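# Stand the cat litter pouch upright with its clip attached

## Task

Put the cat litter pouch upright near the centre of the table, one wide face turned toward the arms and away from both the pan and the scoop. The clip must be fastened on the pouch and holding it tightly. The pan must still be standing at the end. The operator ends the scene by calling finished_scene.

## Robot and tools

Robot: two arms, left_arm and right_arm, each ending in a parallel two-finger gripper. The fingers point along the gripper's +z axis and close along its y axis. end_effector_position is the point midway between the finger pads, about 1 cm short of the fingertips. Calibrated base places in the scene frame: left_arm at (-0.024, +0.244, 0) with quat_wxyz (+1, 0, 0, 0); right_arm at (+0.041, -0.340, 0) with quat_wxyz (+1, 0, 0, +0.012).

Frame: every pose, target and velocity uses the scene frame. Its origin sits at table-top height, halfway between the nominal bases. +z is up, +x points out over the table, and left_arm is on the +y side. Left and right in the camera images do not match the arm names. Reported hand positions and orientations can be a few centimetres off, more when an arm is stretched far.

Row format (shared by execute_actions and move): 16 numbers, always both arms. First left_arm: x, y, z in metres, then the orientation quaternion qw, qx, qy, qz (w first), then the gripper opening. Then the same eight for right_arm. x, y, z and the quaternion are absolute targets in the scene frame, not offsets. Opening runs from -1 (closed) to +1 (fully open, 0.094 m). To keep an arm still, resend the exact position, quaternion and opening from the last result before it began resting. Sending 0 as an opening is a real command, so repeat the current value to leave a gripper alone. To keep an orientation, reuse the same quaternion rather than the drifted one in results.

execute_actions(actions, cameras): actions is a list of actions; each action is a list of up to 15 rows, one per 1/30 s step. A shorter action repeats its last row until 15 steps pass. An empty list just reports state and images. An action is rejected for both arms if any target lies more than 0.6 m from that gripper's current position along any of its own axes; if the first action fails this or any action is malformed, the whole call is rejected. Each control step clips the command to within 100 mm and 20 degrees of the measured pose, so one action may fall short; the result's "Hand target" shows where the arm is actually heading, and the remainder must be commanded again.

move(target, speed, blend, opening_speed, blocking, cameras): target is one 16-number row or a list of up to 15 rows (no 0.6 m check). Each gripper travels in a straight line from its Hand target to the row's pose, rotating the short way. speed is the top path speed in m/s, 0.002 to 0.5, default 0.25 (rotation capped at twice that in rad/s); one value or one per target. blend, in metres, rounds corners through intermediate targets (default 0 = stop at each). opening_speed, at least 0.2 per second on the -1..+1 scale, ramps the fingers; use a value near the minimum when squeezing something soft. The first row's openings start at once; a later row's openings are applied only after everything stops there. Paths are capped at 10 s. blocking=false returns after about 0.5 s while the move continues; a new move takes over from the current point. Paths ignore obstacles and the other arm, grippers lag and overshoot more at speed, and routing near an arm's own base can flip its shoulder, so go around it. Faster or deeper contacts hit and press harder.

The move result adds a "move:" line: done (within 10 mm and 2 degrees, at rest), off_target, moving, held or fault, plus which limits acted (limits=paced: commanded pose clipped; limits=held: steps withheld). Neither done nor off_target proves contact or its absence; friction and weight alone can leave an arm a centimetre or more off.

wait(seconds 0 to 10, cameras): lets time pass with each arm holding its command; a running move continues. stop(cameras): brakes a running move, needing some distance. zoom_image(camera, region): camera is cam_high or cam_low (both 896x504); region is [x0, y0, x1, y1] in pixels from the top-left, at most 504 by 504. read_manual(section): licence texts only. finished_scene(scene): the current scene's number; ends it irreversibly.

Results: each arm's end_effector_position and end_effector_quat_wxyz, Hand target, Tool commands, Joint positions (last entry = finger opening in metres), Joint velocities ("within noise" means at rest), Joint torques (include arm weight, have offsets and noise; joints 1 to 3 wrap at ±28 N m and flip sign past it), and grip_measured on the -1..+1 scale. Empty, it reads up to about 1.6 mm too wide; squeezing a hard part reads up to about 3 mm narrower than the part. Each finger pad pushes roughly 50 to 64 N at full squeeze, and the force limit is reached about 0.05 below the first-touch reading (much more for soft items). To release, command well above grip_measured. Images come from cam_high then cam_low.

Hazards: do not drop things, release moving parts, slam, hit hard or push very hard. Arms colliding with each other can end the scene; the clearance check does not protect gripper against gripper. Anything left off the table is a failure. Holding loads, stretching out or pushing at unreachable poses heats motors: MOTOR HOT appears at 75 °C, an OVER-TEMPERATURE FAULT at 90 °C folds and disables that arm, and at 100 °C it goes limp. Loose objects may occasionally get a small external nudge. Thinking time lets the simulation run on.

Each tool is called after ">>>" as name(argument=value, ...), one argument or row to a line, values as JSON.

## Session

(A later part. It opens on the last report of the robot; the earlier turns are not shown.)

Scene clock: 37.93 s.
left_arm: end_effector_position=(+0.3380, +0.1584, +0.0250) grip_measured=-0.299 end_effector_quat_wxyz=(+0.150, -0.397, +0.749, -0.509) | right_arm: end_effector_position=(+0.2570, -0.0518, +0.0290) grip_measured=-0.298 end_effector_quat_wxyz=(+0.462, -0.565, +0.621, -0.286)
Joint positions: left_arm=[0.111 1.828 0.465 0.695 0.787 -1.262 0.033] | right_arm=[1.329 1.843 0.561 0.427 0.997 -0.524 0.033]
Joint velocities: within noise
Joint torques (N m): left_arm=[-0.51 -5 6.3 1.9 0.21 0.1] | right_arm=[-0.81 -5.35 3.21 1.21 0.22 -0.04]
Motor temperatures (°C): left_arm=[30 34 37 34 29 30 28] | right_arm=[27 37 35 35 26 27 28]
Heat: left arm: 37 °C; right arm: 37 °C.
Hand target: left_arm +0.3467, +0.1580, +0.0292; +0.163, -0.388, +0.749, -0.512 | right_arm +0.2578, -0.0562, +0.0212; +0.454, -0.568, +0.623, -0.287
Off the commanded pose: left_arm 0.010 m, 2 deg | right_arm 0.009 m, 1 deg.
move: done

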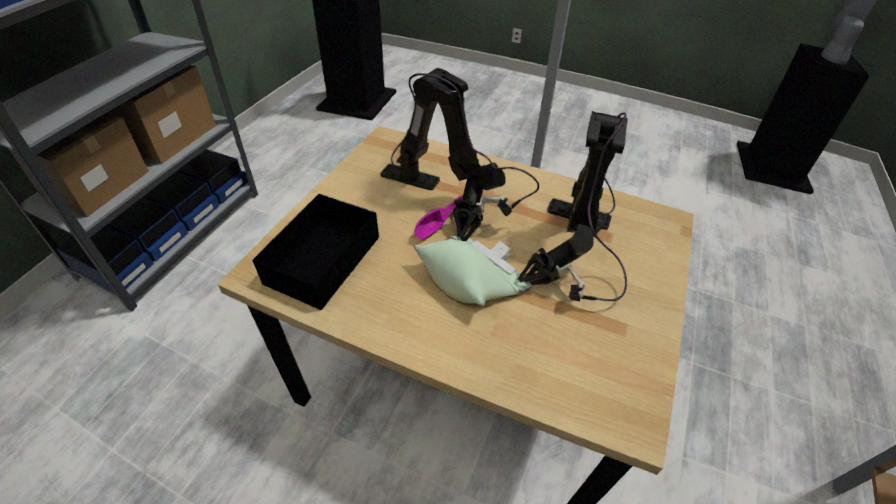

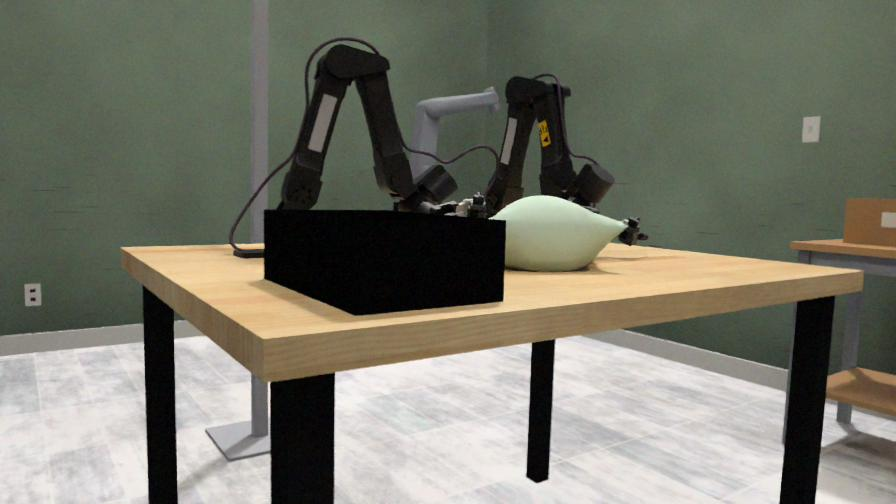

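>>> move(
  target=[
    [0.351, 0.150, 0.030, 0.163, -0.388, 0.749, -0.512, -0.3, 0.225, -0.062, 0.04, 0.454, -0.568, 0.623, -0.287, -0.3],
    [0.351, 0.150, 0.030, 0.163, -0.388, 0.749, -0.512, -1.0, 0.215, -0.062, 0.06, 0.454, -0.568, 0.623, -0.287, -0.3],
  ],
  speed=0.08,
  opening_speed=0.5,
)

>>> zoom_image(
  camera="cam_high",
  region=[505, 250, 565, 300],
)

Scene clock: 41.83 s.
left_arm: end_effector_position=(+0.3416, +0.1522, +0.0234) grip_measured=-0.984 end_effector_quat_wxyz=(+0.150, -0.402, +0.749, -0.505) | right_arm: end_effector_position=(+0.2152, -0.0703, +0.0478) grip_measured=-0.298 end_effector_quat_wxyz=(-0.438, +0.583, -0.618, +0.295)
Joint positions: left_arm=[0.08 1.838 0.474 0.707 0.754 -1.288 0.001] | right_arm=[1.474 1.681 0.584 -0.033 1.058 -0.274 0.033]
Joint velocities: within noise
Joint torques (N m): left_arm=[-0.57 -5.39 6.08 1.9 0.23 -0.01] | right_arm=[0.64 -6.89 6.65 0.74 0.71 0.15]
Motor temperatures (°C): left_arm=[30 34 37 34 29 30 28] | right_arm=[27 37 35 34 26 27 28]
Heat: left arm: 37 °C; right arm: 37 °C.
Hand target: left_arm +0.3507, +0.1501, +0.0302; +0.163, -0.388, +0.749, -0.512 | right_arm +0.2150, -0.0622, +0.0599; -0.454, +0.568, -0.623, +0.287
Off the commanded pose: left_arm 0.012 m, 2 deg | right_arm 0.015 m, 3 deg.
move: off_target (left_arm, right_arm); target 2's new opening was sent with left_arm's hand 0.011 m and 2 deg from that target

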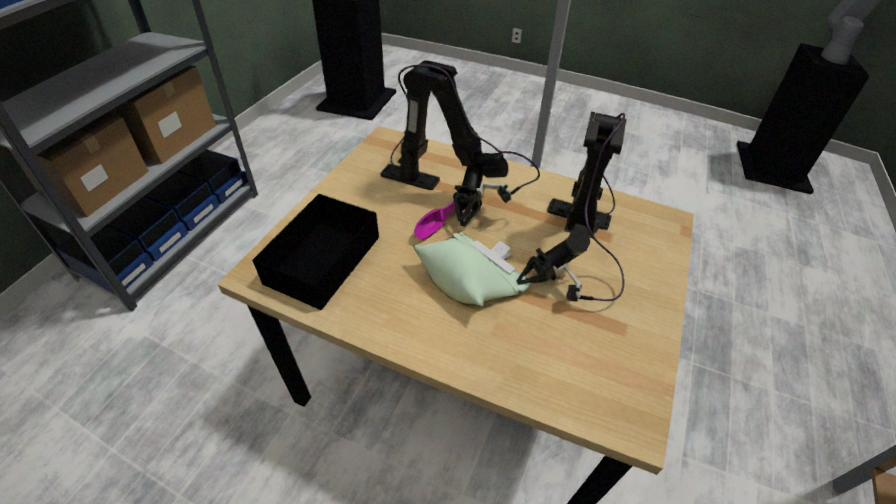

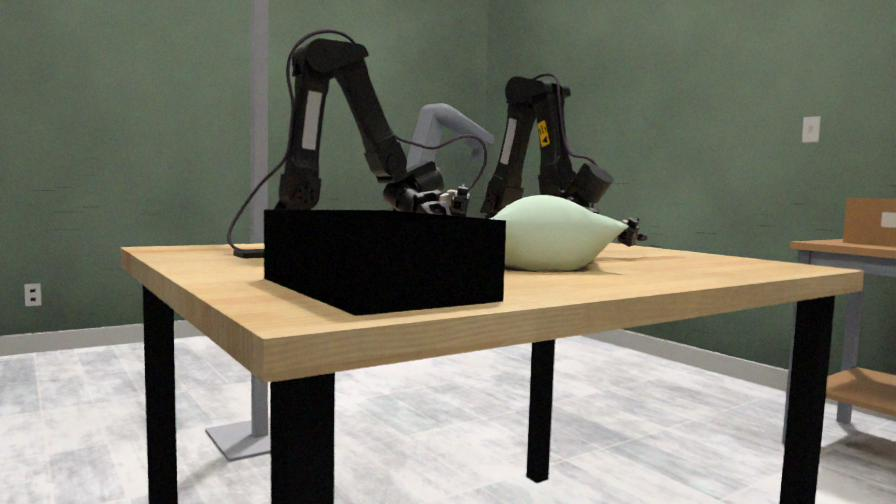

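Scaled by 8.400.

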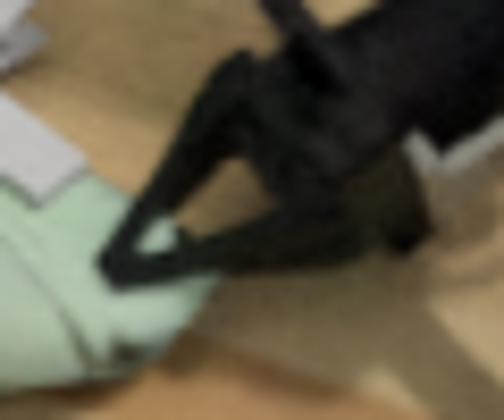

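>>> move(
  target=[0.351, 0.150, 0.065, 0.163, -0.388, 0.749, -0.512, -1.0, 0.215, -0.062, 0.07, 0.454, -0.568, 0.623, -0.287, -0.3],
  speed=0.06,
)

>>> zoom_image(
  camera="cam_high",
  region=[430, 200, 570, 310],
)

Scene clock: 43.17 s.
left_arm: end_effector_position=(+0.3430, +0.1522, +0.0453) grip_measured=-0.984 end_effector_quat_wxyz=(+0.148, -0.407, +0.751, -0.497) | right_arm: end_effector_position=(+0.2153, -0.0697, +0.0566) grip_measured=-0.298 end_effector_quat_wxyz=(-0.437, +0.583, -0.618, +0.295)
Joint positions: left_arm=[0.074 1.718 0.505 0.541 0.736 -1.288 0.001] | right_arm=[1.474 1.65 0.601 -0.084 1.059 -0.274 0.033]
Joint velocities: within noise
Joint torques (N m): left_arm=[0.02 -8.47 7.12 1.66 0.5 -0.01] | right_arm=[0.57 -7.35 6.98 0.63 0.66 0.1]
Motor temperatures (°C): left_arm=[30 35 37 34 29 30 28] | right_arm=[27 38 35 34 27 27 28]
Heat: left arm: 37 °C; right arm: 38 °C.
Hand target: left_arm +0.3506, +0.1500, +0.0648; +0.163, -0.388, +0.749, -0.512 | right_arm +0.2151, -0.0623, +0.0698; -0.454, +0.568, -0.623, +0.287
Off the commanded pose: left_arm 0.021 m, 3 deg | right_arm 0.015 m, 3 deg.
move: off_target (left_arm, right_arm)

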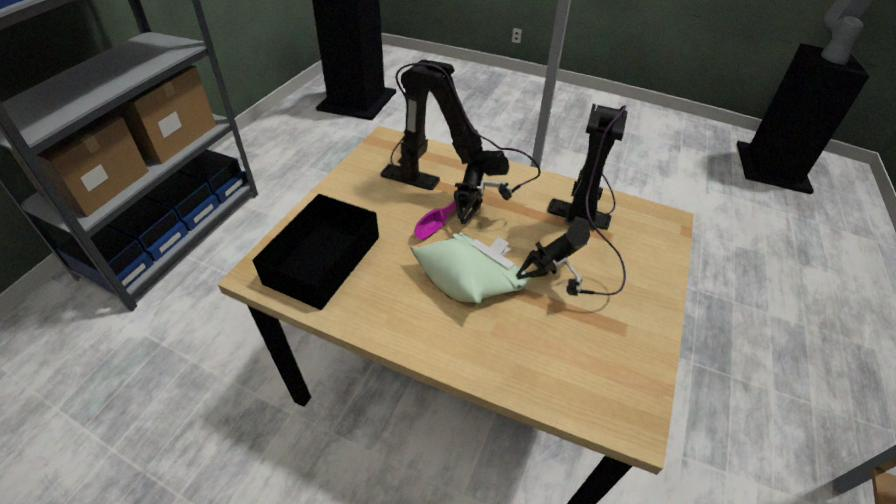

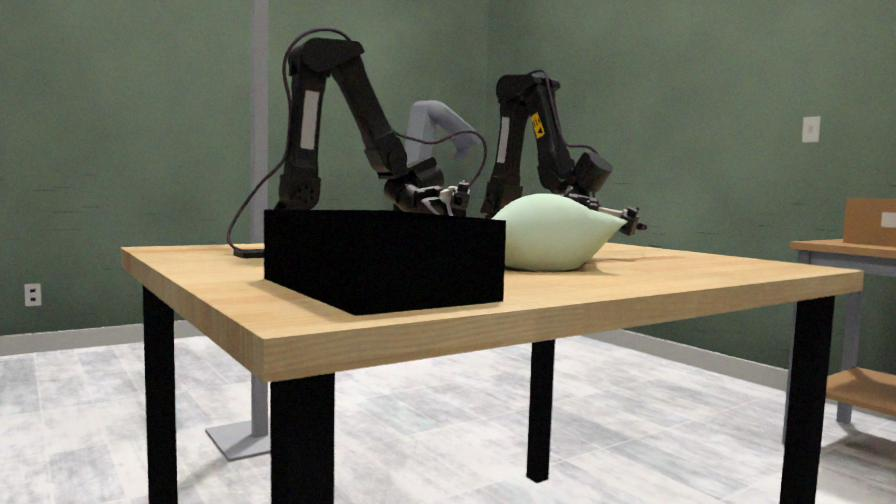

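Scaled by 3.600.

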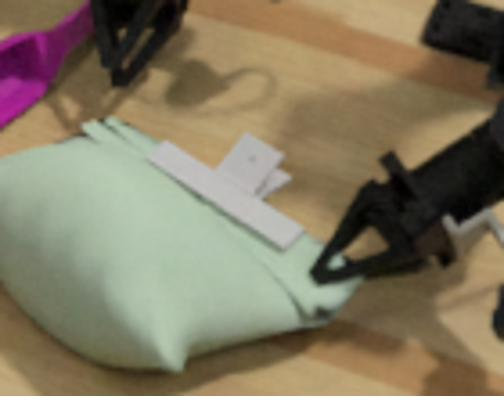

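>>> zoom_image(
  camera="cam_high",
  region=[440, 215, 500, 265],
)

>>> zoom_image(
  camera="cam_low",
  region=[480, 180, 660, 280],
)

Scaled by 8.400.

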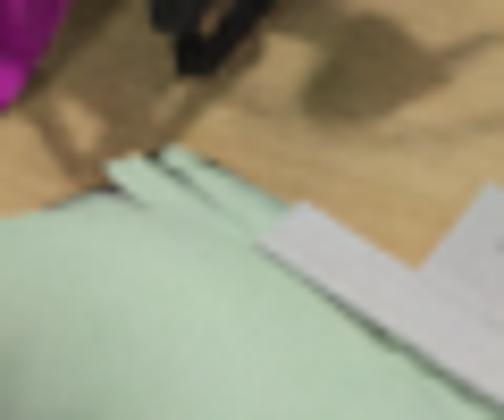

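Scaled by 2.800.

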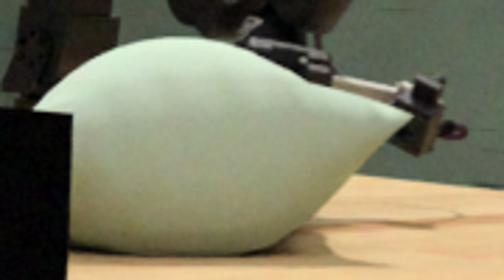

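>>> move(
  target=[
    [0.351, 0.150, 0.030, 0.163, -0.388, 0.749, -0.512, -1.0, 0.205, -0.072, 0.13, 0.454, -0.568, 0.623, -0.287, -0.3],
    [0.351, 0.150, 0.028, 0.163, -0.388, 0.749, -0.512, -0.5, 0.20, -0.08, 0.16, 0.454, -0.568, 0.623, -0.287, -0.3],
    [0.358, 0.138, 0.028, 0.163, -0.388, 0.749, -0.512, -0.5, 0.20, -0.08, 0.16, 0.454, -0.568, 0.623, -0.287, -0.3],
  ],
  speed=0.08,
)

>>> zoom_image(
  camera="cam_high",
  region=[490, 245, 560, 305],
)

Scene clock: 48.27 s.
left_arm: end_effector_position=(+0.3515, +0.1411, +0.0242) grip_measured=-0.501 end_effector_quat_wxyz=(+0.155, -0.398, +0.749, -0.506) | right_arm: end_effector_position=(+0.2008, -0.0854, +0.1459) grip_measured=-0.298 end_effector_quat_wxyz=(-0.437, +0.582, -0.619, +0.296)
Joint positions: left_arm=[0.035 1.865 0.5 0.742 0.717 -1.321 0.023] | right_arm=[1.533 1.376 0.786 -0.646 1.082 -0.157 0.033]
Joint velocities: within noise
Joint torques (N m): left_arm=[-0.64 -5.22 5.9 1.98 0.22 0] | right_arm=[0.72 -5.15 8.36 0.62 0.7 0.19]
Motor temperatures (°C): left_arm=[30 35 37 35 29 30 28] | right_arm=[27 38 36 33 27 27 28]
Heat: left arm: 37 °C; right arm: 38 °C.
Hand target: left_arm +0.3578, +0.1380, +0.0282; +0.163, -0.388, +0.749, -0.512 | right_arm +0.2001, -0.0803, +0.1598; -0.454, +0.568, -0.623, +0.287
Off the commanded pose: left_arm 0.008 m, 2 deg | right_arm 0.015 m, 3 deg.
move: off_target (right_arm)

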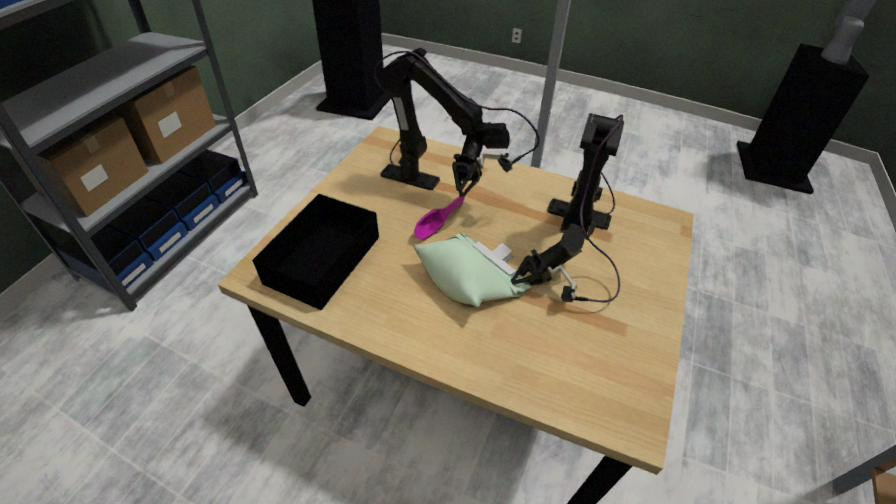

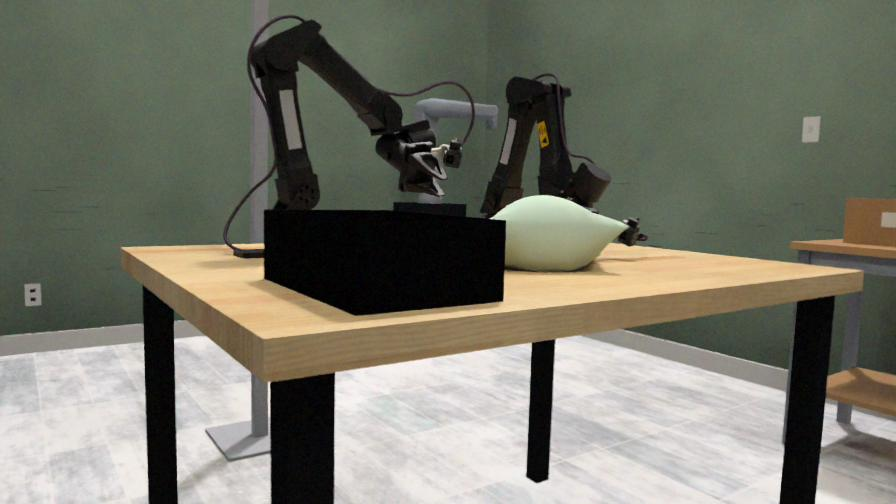

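Scaled by 7.200.

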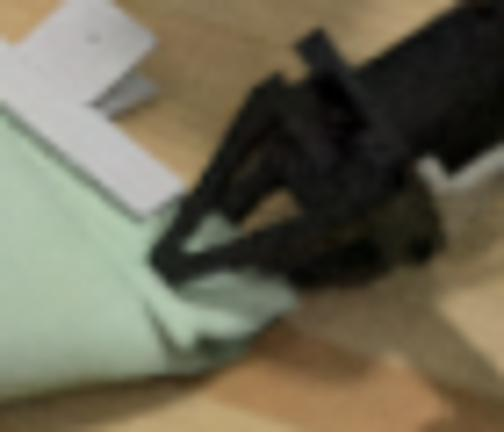

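>>> execute_actions(
  actions=[],
)

Scene clock: 49.07 s.
left_arm: end_effector_position=(+0.3515, +0.1411, +0.0242) grip_measured=-0.501 end_effector_quat_wxyz=(+0.155, -0.398, +0.749, -0.506) | right_arm: end_effector_position=(+0.2008, -0.0855, +0.1459) grip_measured=-0.298 end_effector_quat_wxyz=(-0.437, +0.582, -0.618, +0.296)
Joint positions: left_arm=[0.035 1.865 0.5 0.742 0.717 -1.322 0.023] | right_arm=[1.533 1.376 0.786 -0.646 1.082 -0.157 0.033]
Joint velocities: within noise
Joint torques (N m): left_arm=[-0.83 -5.57 5.76 2 0.27 0.03] | right_arm=[0.8 -5.37 8.14 0.6 0.72 0.15]
Motor temperatures (°C): left_arm=[30 35 37 35 29 30 28] | right_arm=[27 38 37 33 27 27 28]
Heat: left arm: 37 °C; right arm: 38 °C.
Hand target: left_arm +0.3578, +0.1380, +0.0282; +0.163, -0.388, +0.749, -0.512 | right_arm +0.2001, -0.0803, +0.1598; -0.454, +0.568, -0.623, +0.287
Tool commands: left_gripper/opening=-0.5 right_gripper/opening=-0.3
Off the commanded pose: left_arm 0.008 m, 2 deg | right_arm 0.015 m, 3 deg.

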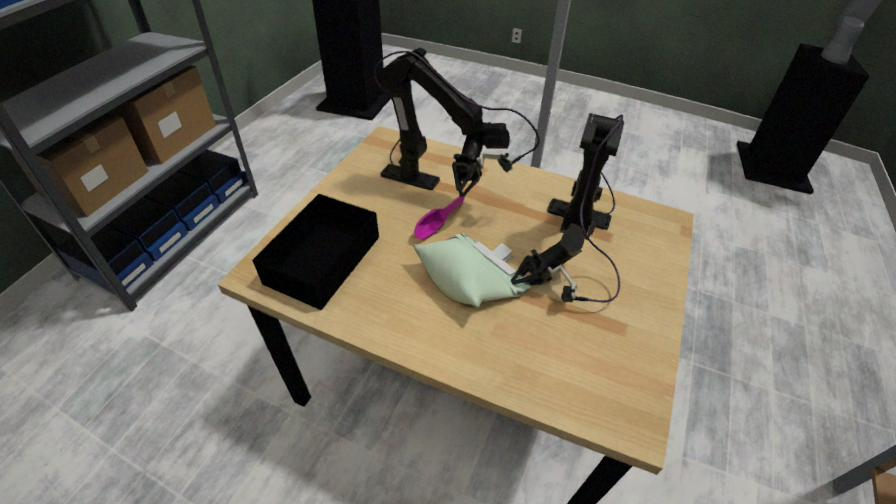

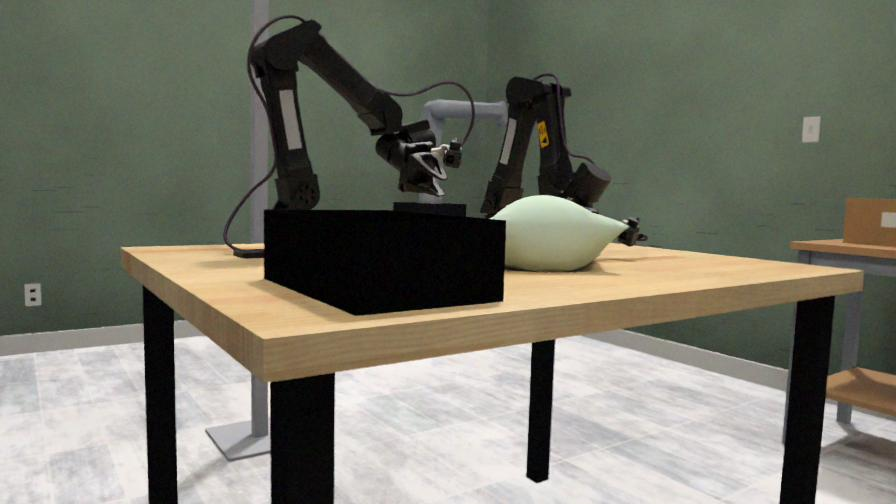

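>>> zoom_image(
  camera="cam_high",
  region=[390, 180, 590, 330],
)

>>> zoom_image(
  camera="cam_low",
  region=[460, 160, 680, 290],
)

Scaled by 2.520.

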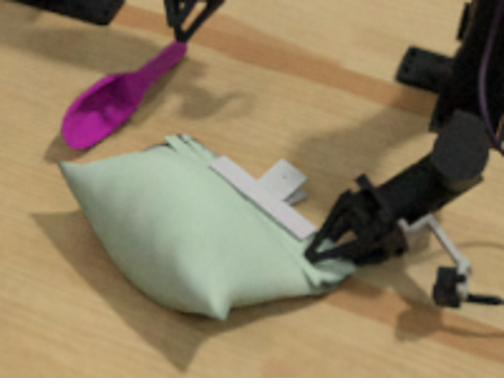

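Scaled by 2.291.

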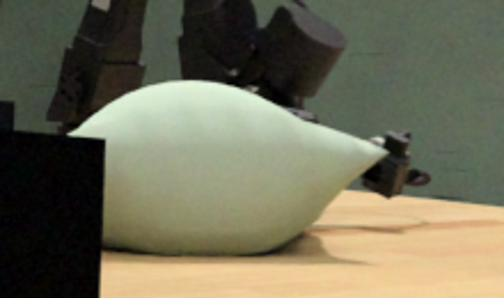

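>>> move(
  target=[0.358, 0.138, 0.028, 0.163, -0.388, 0.749, -0.512, -1.0, 0.20, -0.08, 0.16, 0.454, -0.568, 0.623, -0.287, -0.3],
  opening_speed=0.5,
  speed=0.1,
  cameras=["cam_high"],
)

Scene clock: 50.40 s.
left_arm: end_effector_position=(+0.3523, +0.1407, +0.0256) grip_measured=-0.983 end_effector_quat_wxyz=(+0.157, -0.396, +0.749, -0.508) | right_arm: end_effector_position=(+0.2008, -0.0855, +0.1459) grip_measured=-0.298 end_effector_quat_wxyz=(-0.437, +0.582, -0.618, +0.296)
Joint positions: left_arm=[0.034 1.865 0.5 0.75 0.717 -1.322 0.001] | right_arm=[1.533 1.376 0.786 -0.646 1.082 -0.157 0.033]
Joint velocities: within noise
Joint torques (N m): left_arm=[-0.57 -5.26 5.78 1.91 0.15 0.02] | right_arm=[0.69 -5.24 8.59 0.57 0.7 0.19]
Motor temperatures (°C): left_arm=[30 35 37 35 29 30 28] | right_arm=[27 38 37 33 27 27 28]
Heat: left arm: 37 °C; right arm: 38 °C.
Hand target: left_arm +0.3579, +0.1380, +0.0282; +0.163, -0.388, +0.749, -0.512 | right_arm +0.2001, -0.0803, +0.1598; -0.454, +0.568, -0.623, +0.287
Off the commanded pose: left_arm 0.007 m, 1 deg | right_arm 0.015 m, 3 deg.
move: off_target (right_arm)
Images, in order (width x height): cam_high 896x504.

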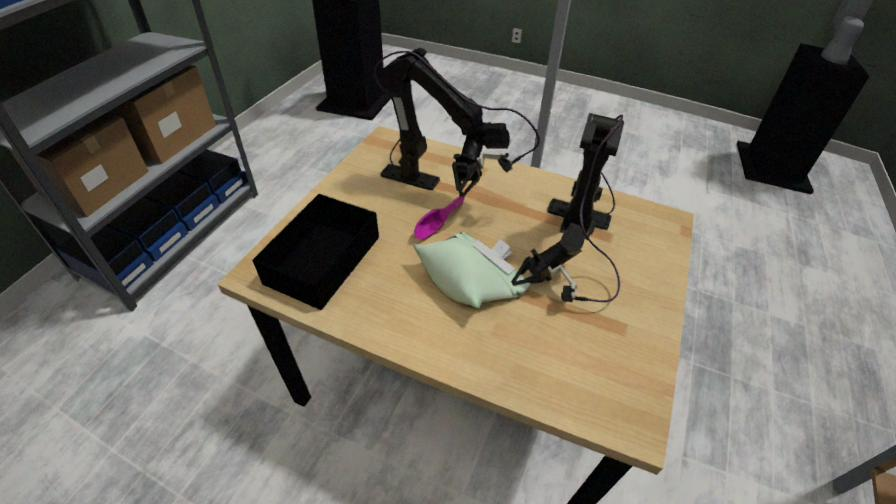

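>>> move(
  target=[0.355, 0.135, 0.085, 0.067, -0.4529, 0.7983, -0.3915, -1.0, 0.20, -0.08, 0.16, 0.454, -0.568, 0.623, -0.287, -0.3],
  speed=0.08,
)

>>> zoom_image(
  camera="cam_high",
  region=[390, 180, 590, 330],
)

>>> zoom_image(
  camera="cam_low",
  region=[460, 140, 700, 290],
)

Scene clock: 55.50 s.
left_arm: end_effector_position=(+0.3529, +0.1398, +0.0611) grip_measured=-0.983 end_effector_quat_wxyz=(+0.064, -0.466, +0.800, -0.373) | right_arm: end_effector_position=(+0.2008, -0.0855, +0.1459) grip_measured=-0.298 end_effector_quat_wxyz=(-0.437, +0.582, -0.619, +0.296)
Joint positions: left_arm=[-0.032 1.665 0.863 -0.189 0.549 -1.256 0.001] | right_arm=[1.533 1.376 0.786 -0.646 1.082 -0.156 0.033]
Joint velocities: within noise
Joint torques (N m): left_arm=[0.1 -9.94 9.01 0.93 0.66 0.05] | right_arm=[0.72 -5.26 8.54 0.53 0.71 0.18]
Motor temperatures (°C): left_arm=[30 36 37 35 29 30 29] | right_arm=[27 37 38 33 27 27 28]
Heat: left arm: 37 °C; right arm: 38 °C.
Hand target: left_arm +0.3550, +0.1349, +0.0843; +0.067, -0.453, +0.798, -0.392 | right_arm +0.2001, -0.0803, +0.1598; -0.454, +0.568, -0.623, +0.287
Off the commanded pose: left_arm 0.024 m, 3 deg | right_arm 0.015 m, 3 deg.
move: off_target (left_arm, right_arm)

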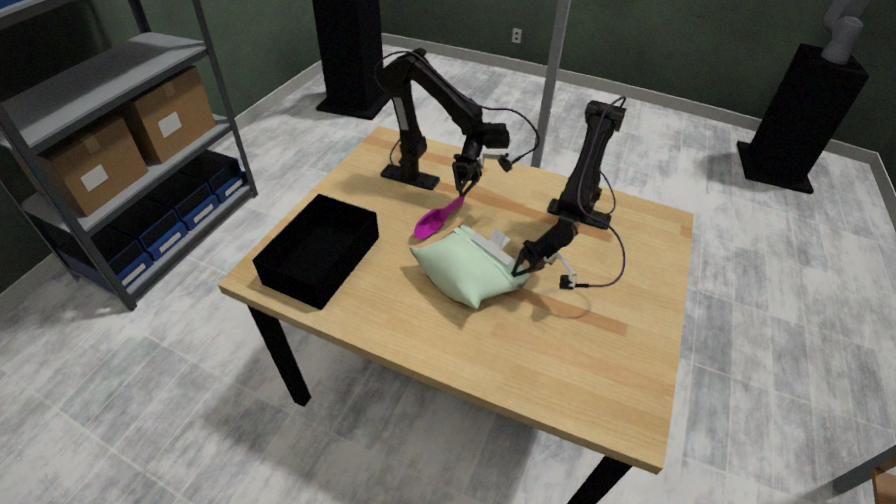

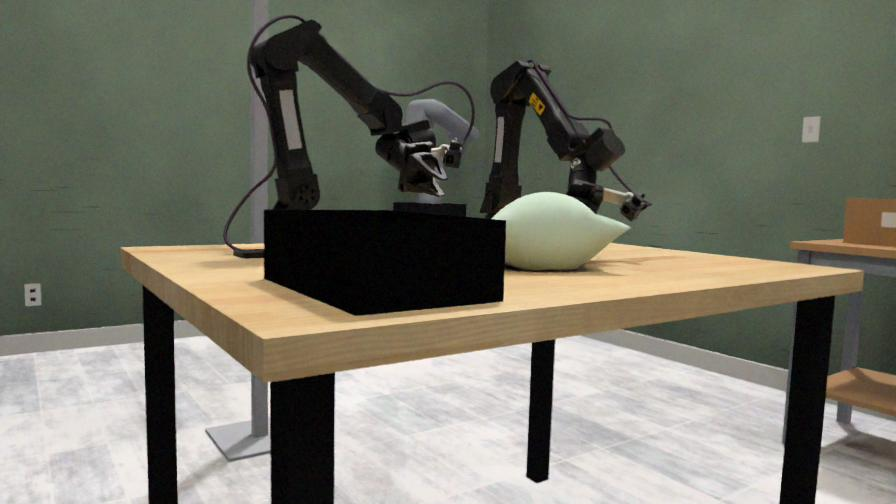

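Scaled by 2.520.

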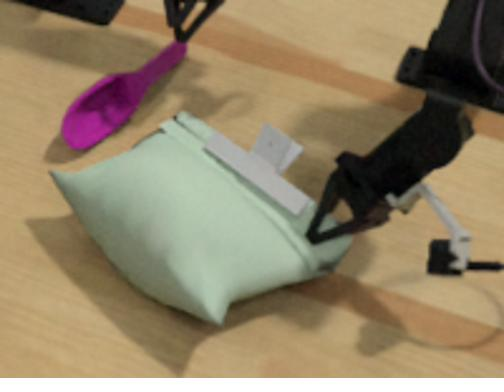

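Scaled by 2.100.

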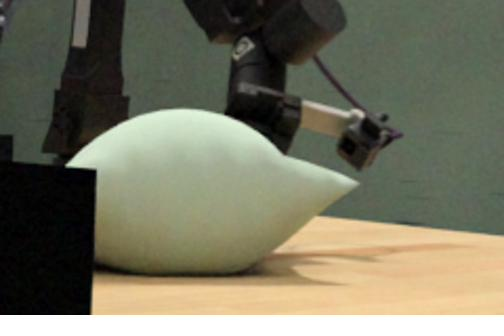

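>>> move(
  target=[0.348, 0.12, 0.140, -0.031, -0.5041, 0.8234, -0.2590, -1.0, 0.20, -0.08, 0.16, 0.454, -0.568, 0.623, -0.287, -0.3],
  speed=0.08,
)

>>> zoom_image(
  camera="cam_high",
  region=[390, 180, 590, 330],
)

>>> zoom_image(
  camera="cam_low",
  region=[460, 140, 700, 290],
)

Scene clock: 58.53 s.
left_arm: end_effector_position=(+0.3522, +0.1279, +0.1267) grip_measured=-0.984 end_effector_quat_wxyz=(-0.012, -0.510, +0.824, -0.248) | right_arm: end_effector_position=(+0.2008, -0.0855, +0.1459) grip_measured=-0.298 end_effector_quat_wxyz=(-0.437, +0.582, -0.619, +0.296)
Joint positions: left_arm=[-0.126 1.743 1.388 -0.903 0.399 -1.297 0.001] | right_arm=[1.533 1.376 0.786 -0.646 1.082 -0.156 0.033]
Joint velocities: within noise
Joint torques (N m): left_arm=[-0.34 -7.99 10.26 0.5 0.73 0.01] | right_arm=[0.55 -5.24 8.49 0.59 0.71 0.14]
Motor temperatures (°C): left_arm=[30 37 38 34 29 30 29] | right_arm=[27 37 39 32 27 27 28]
Heat: left arm: 38 °C; right arm: 39 °C.
Hand target: left_arm +0.3480, +0.1202, +0.1399; -0.030, -0.504, +0.823, -0.260 | right_arm +0.2001, -0.0803, +0.1598; -0.454, +0.568, -0.623, +0.287
Off the commanded pose: left_arm 0.016 m, 3 deg | right_arm 0.015 m, 3 deg.
move: off_target (left_arm, right_arm)

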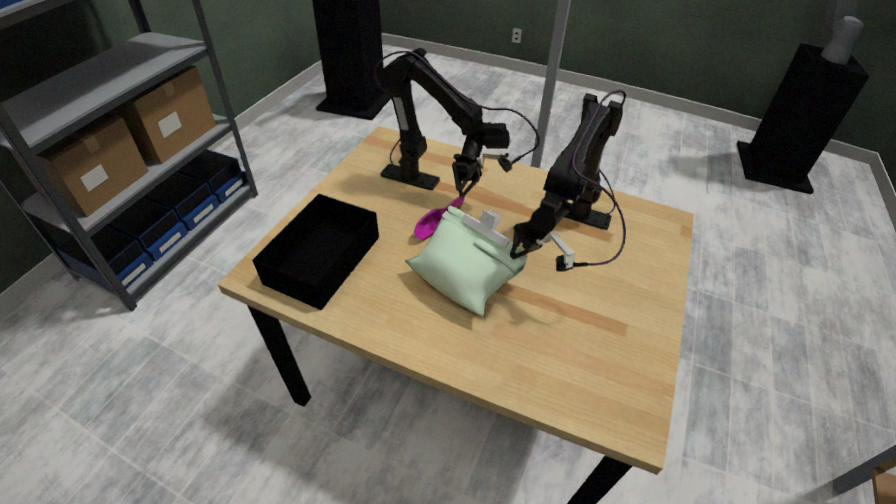

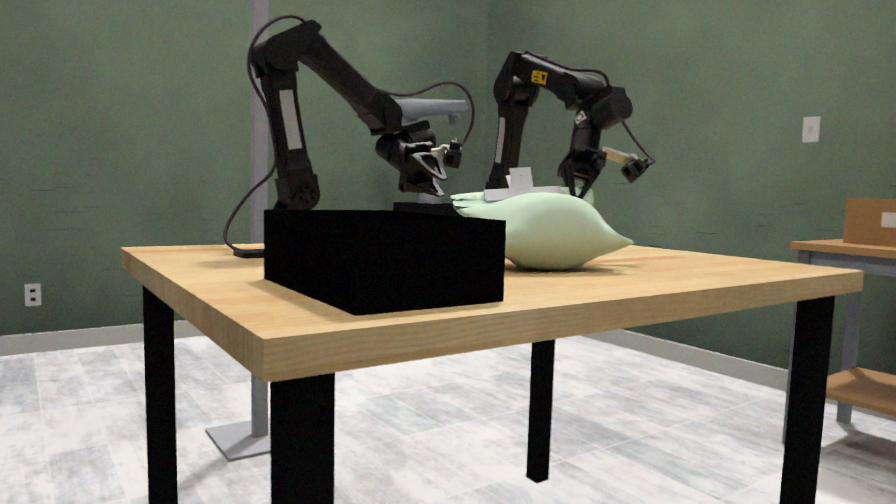

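Scaled by 2.520.

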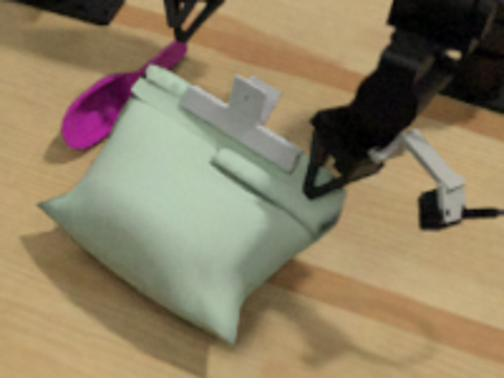

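Scaled by 2.100.

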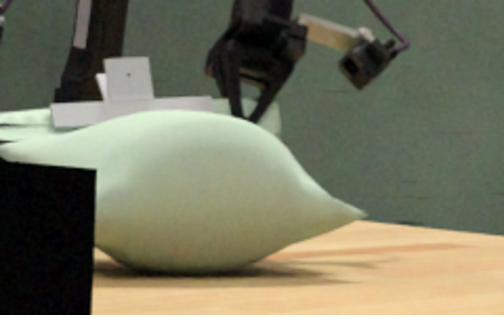

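>>> zoom_image(
  camera="cam_high",
  region=[400, 170, 500, 250],
)

>>> zoom_image(
  camera="cam_low",
  region=[360, 120, 500, 230],
)

Scaled by 5.040.

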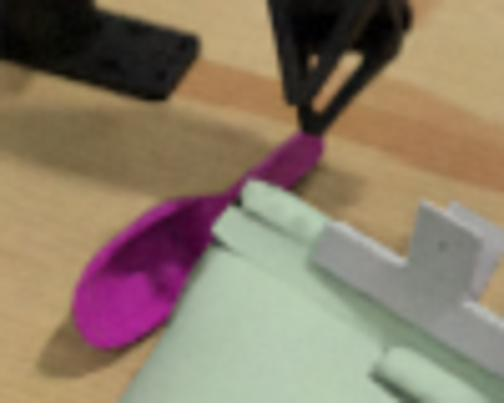

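Scaled by 3.600.

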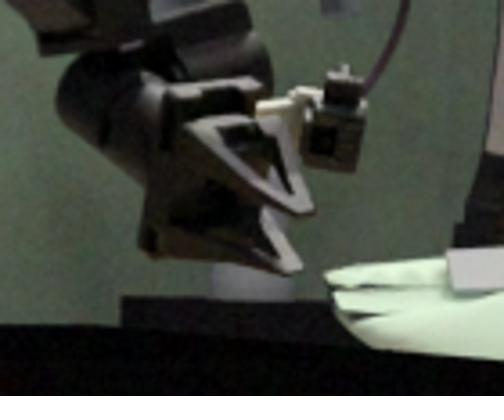

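>>> move(
  target=[0.348, 0.12, 0.140, -0.031, -0.5041, 0.8234, -0.2590, -1.0, 0.13, -0.15, 0.15, 0, 0.989, -0.1486, 0, -0.3],
  speed=0.25,
)

>>> zoom_image(
  camera="cam_high",
  region=[360, 100, 540, 260],
)

Scene clock: 64.60 s.
left_arm: end_effector_position=(+0.3521, +0.1279, +0.1267) grip_measured=-0.984 end_effector_quat_wxyz=(-0.012, -0.510, +0.824, -0.248) | right_arm: end_effector_position=(+0.1308, -0.1520, +0.1443) grip_measured=-0.298 end_effector_quat_wxyz=(+0.002, +0.989, -0.148, +0.009)
Joint positions: left_arm=[-0.126 1.743 1.388 -0.904 0.399 -1.298 0.001] | right_arm=[1.111 1.328 1.158 -1.401 0.019 -1.709 0.033]
Joint velocities: within noise
Joint torques (N m): left_arm=[-0.32 -7.9 10.28 0.47 0.71 0.02] | right_arm=[-0.94 -3.06 8.1 -0.06 -0.19 -0.12]
Motor temperatures (°C): left_arm=[30 38 40 34 29 30 29] | right_arm=[27 37 39 32 27 27 28]
Heat: left arm: 40 °C; right arm: 39 °C.
Hand target: left_arm +0.3480, +0.1202, +0.1399; -0.030, -0.504, +0.823, -0.260 | right_arm +0.1300, -0.1500, +0.1499; +0.000, +0.989, -0.149, +0.000
Off the commanded pose: left_arm 0.016 m, 3 deg | right_arm 0.006 m, 1 deg.
move: off_target (left_arm)

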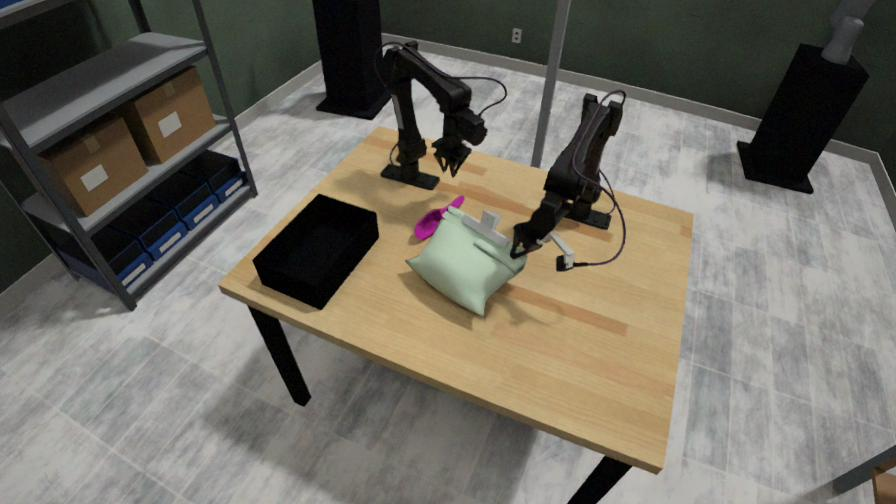

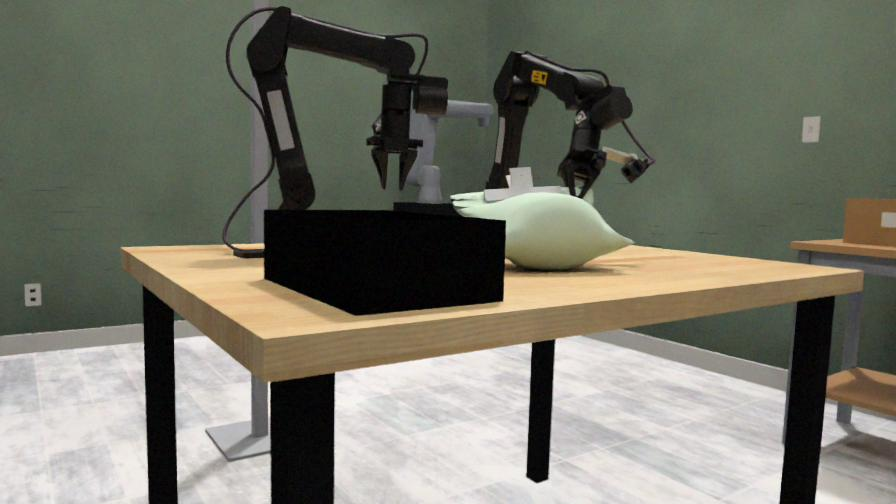

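Scaled by 2.800.

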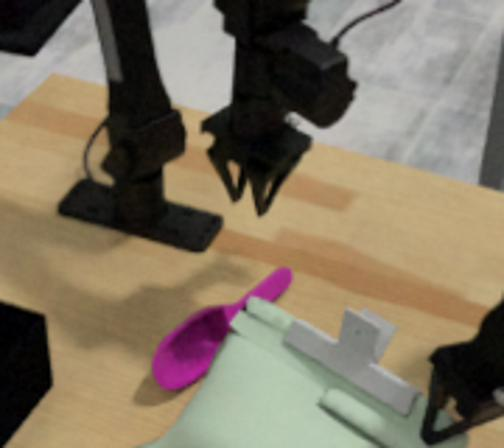

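>>> move(
  target=[
    [0.348, 0.12, 0.140, -0.031, -0.5041, 0.8234, -0.2590, -1.0, 0.112, -0.139, 0.08, 0, 0.989, -0.1486, 0, -0.1],
    [0.348, 0.12, 0.140, -0.031, -0.5041, 0.8234, -0.2590, -1.0, 0.112, -0.139, 0.028, 0, 0.989, -0.1486, 0, -0.1],
  ],
  speed=[0.15, 0.08],
  blend=0.02,
)

>>> zoom_image(
  camera="cam_high",
  region=[400, 150, 520, 250],
)

Scene clock: 66.83 s.
left_arm: end_effector_position=(+0.3521, +0.1279, +0.1267) grip_measured=-0.984 end_effector_quat_wxyz=(-0.012, -0.510, +0.824, -0.248) | right_arm: end_effector_position=(+0.1182, -0.1360, +0.0336) grip_measured=-0.102 end_effector_quat_wxyz=(-0.008, +0.989, -0.150, +0.010)
Joint positions: left_arm=[-0.126 1.743 1.388 -0.904 0.399 -1.298 0.001] | right_arm=[1.193 1.422 0.784 -0.914 0.016 -1.624 0.042]
Joint velocities: within noise
Joint torques (N m): left_arm=[-0.34 -7.91 10.4 0.47 0.67 0.02] | right_arm=[0.72 -3.77 4.14 0.21 -0.22 0.06]
Motor temperatures (°C): left_arm=[30 38 40 33 29 30 29] | right_arm=[27 37 39 32 27 27 28]
Heat: left arm: 40 °C; right arm: 39 °C.
Hand target: left_arm +0.3480, +0.1202, +0.1399; -0.030, -0.504, +0.823, -0.260 | right_arm +0.1121, -0.1391, +0.0282; +0.000, +0.989, -0.149, +0.000
Off the commanded pose: left_arm 0.016 m, 3 deg | right_arm 0.009 m, 1 deg.
move: off_target (left_arm)

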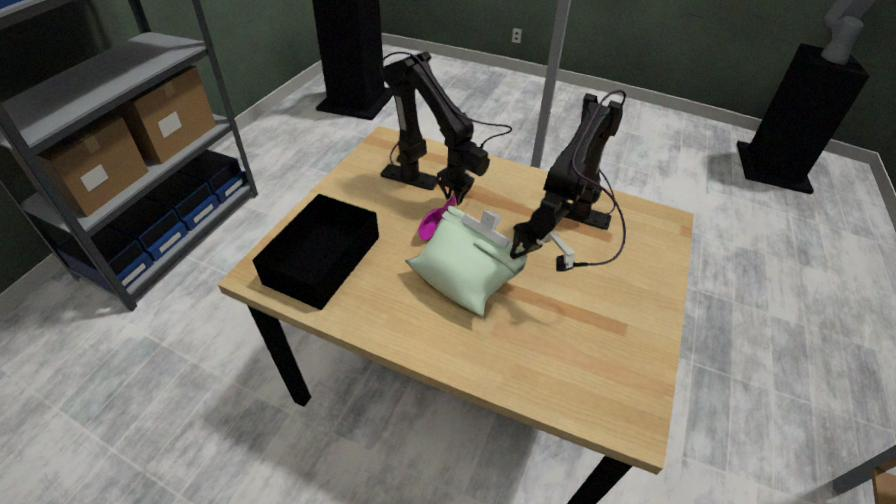

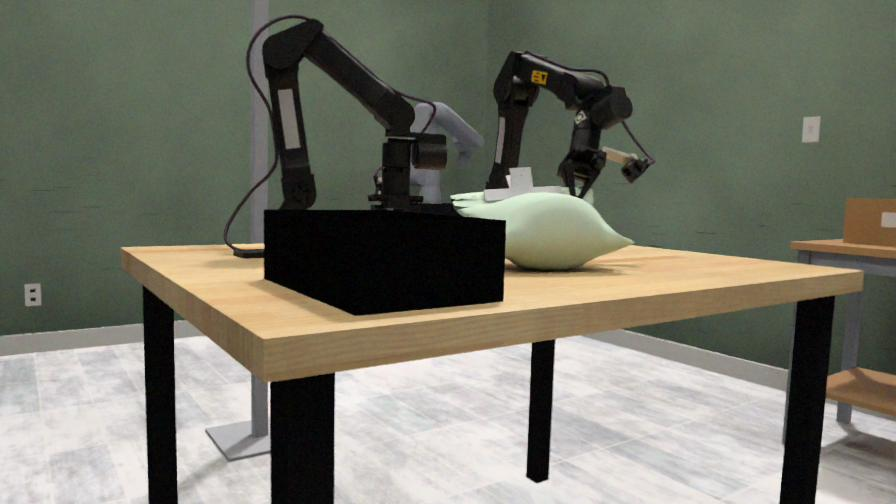

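Scaled by 4.200.

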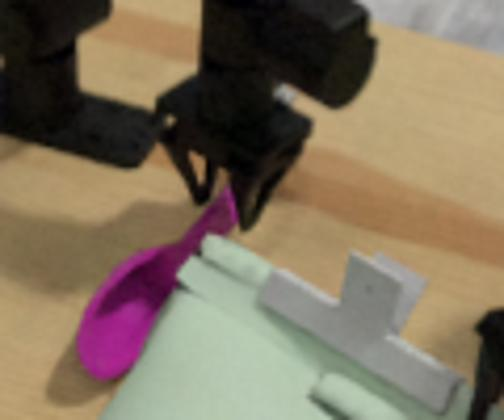

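>>> move(
  target=[0.348, 0.12, 0.140, -0.031, -0.5041, 0.8234, -0.2590, -1.0, 0.112, -0.139, 0.022, 0, 0.989, -0.1486, 0, -0.9],
  speed=0.05,
  opening_speed=0.5,
)

>>> zoom_image(
  camera="cam_high",
  region=[400, 150, 520, 250],
)

Scene clock: 68.80 s.
left_arm: end_effector_position=(+0.3521, +0.1279, +0.1267) grip_measured=-0.984 end_effector_quat_wxyz=(-0.012, -0.510, +0.824, -0.248) | right_arm: end_effector_position=(+0.1188, -0.1344, +0.0282) grip_measured=-0.754 end_effector_quat_wxyz=(-0.011, +0.988, -0.150, +0.011)
Joint positions: left_arm=[-0.126 1.743 1.388 -0.904 0.399 -1.298 0.001] | right_arm=[1.193 1.432 0.769 -0.883 0.016 -1.623 0.012]
Joint velocities: within noise
Joint torques (N m): left_arm=[-0.28 -7.83 10.15 0.47 0.76 0.05] | right_arm=[0.73 -3.52 4.08 0.23 -0.22 0.02]
Motor temperatures (°C): left_arm=[30 38 40 33 29 30 29] | right_arm=[27 37 38 32 27 27 28]
Heat: left arm: 40 °C; right arm: 38 °C.
Hand target: left_arm +0.3480, +0.1202, +0.1399; -0.030, -0.504, +0.823, -0.260 | right_arm +0.1121, -0.1392, +0.0222; +0.000, +0.989, -0.149, +0.000
Off the commanded pose: left_arm 0.016 m, 3 deg | right_arm 0.010 m, 2 deg.
move: off_target (left_arm)

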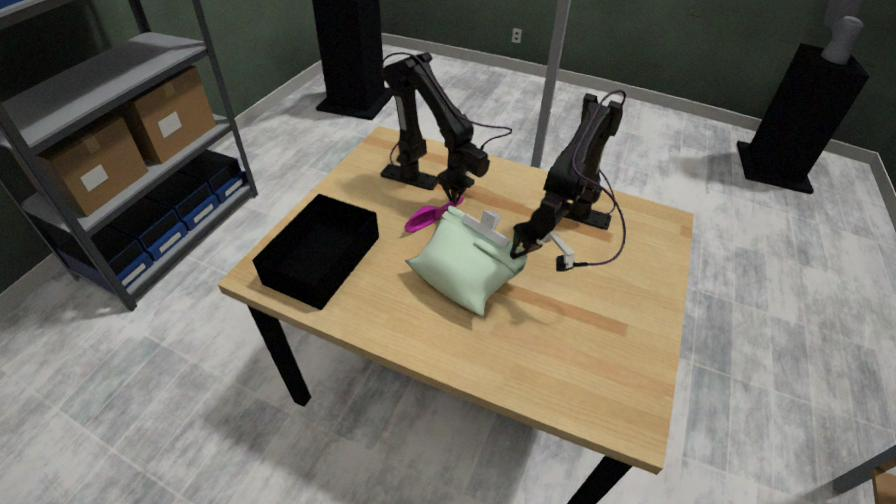

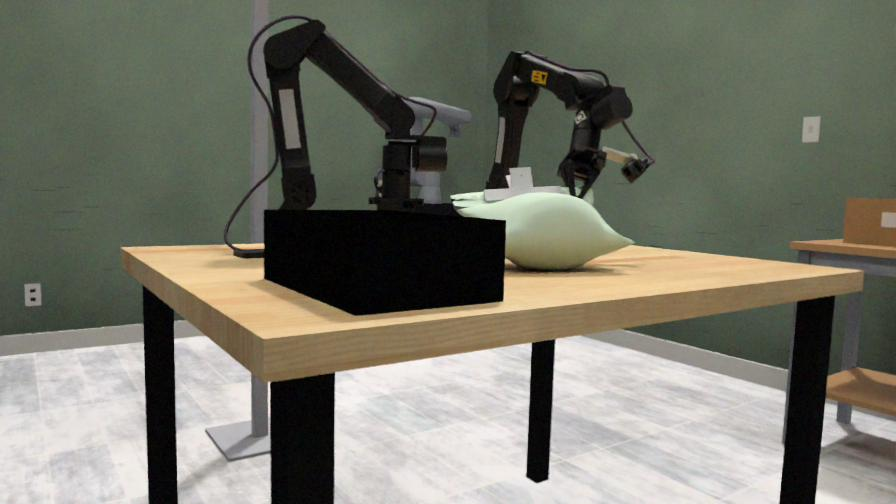

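Scaled by 4.200.

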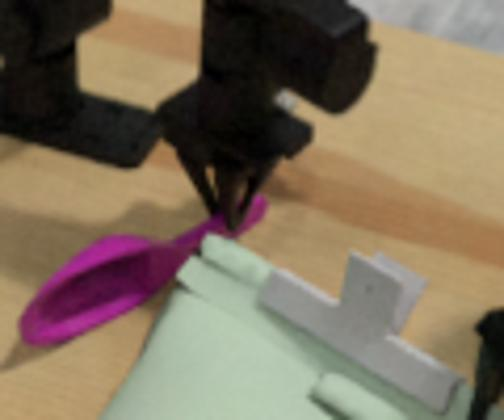

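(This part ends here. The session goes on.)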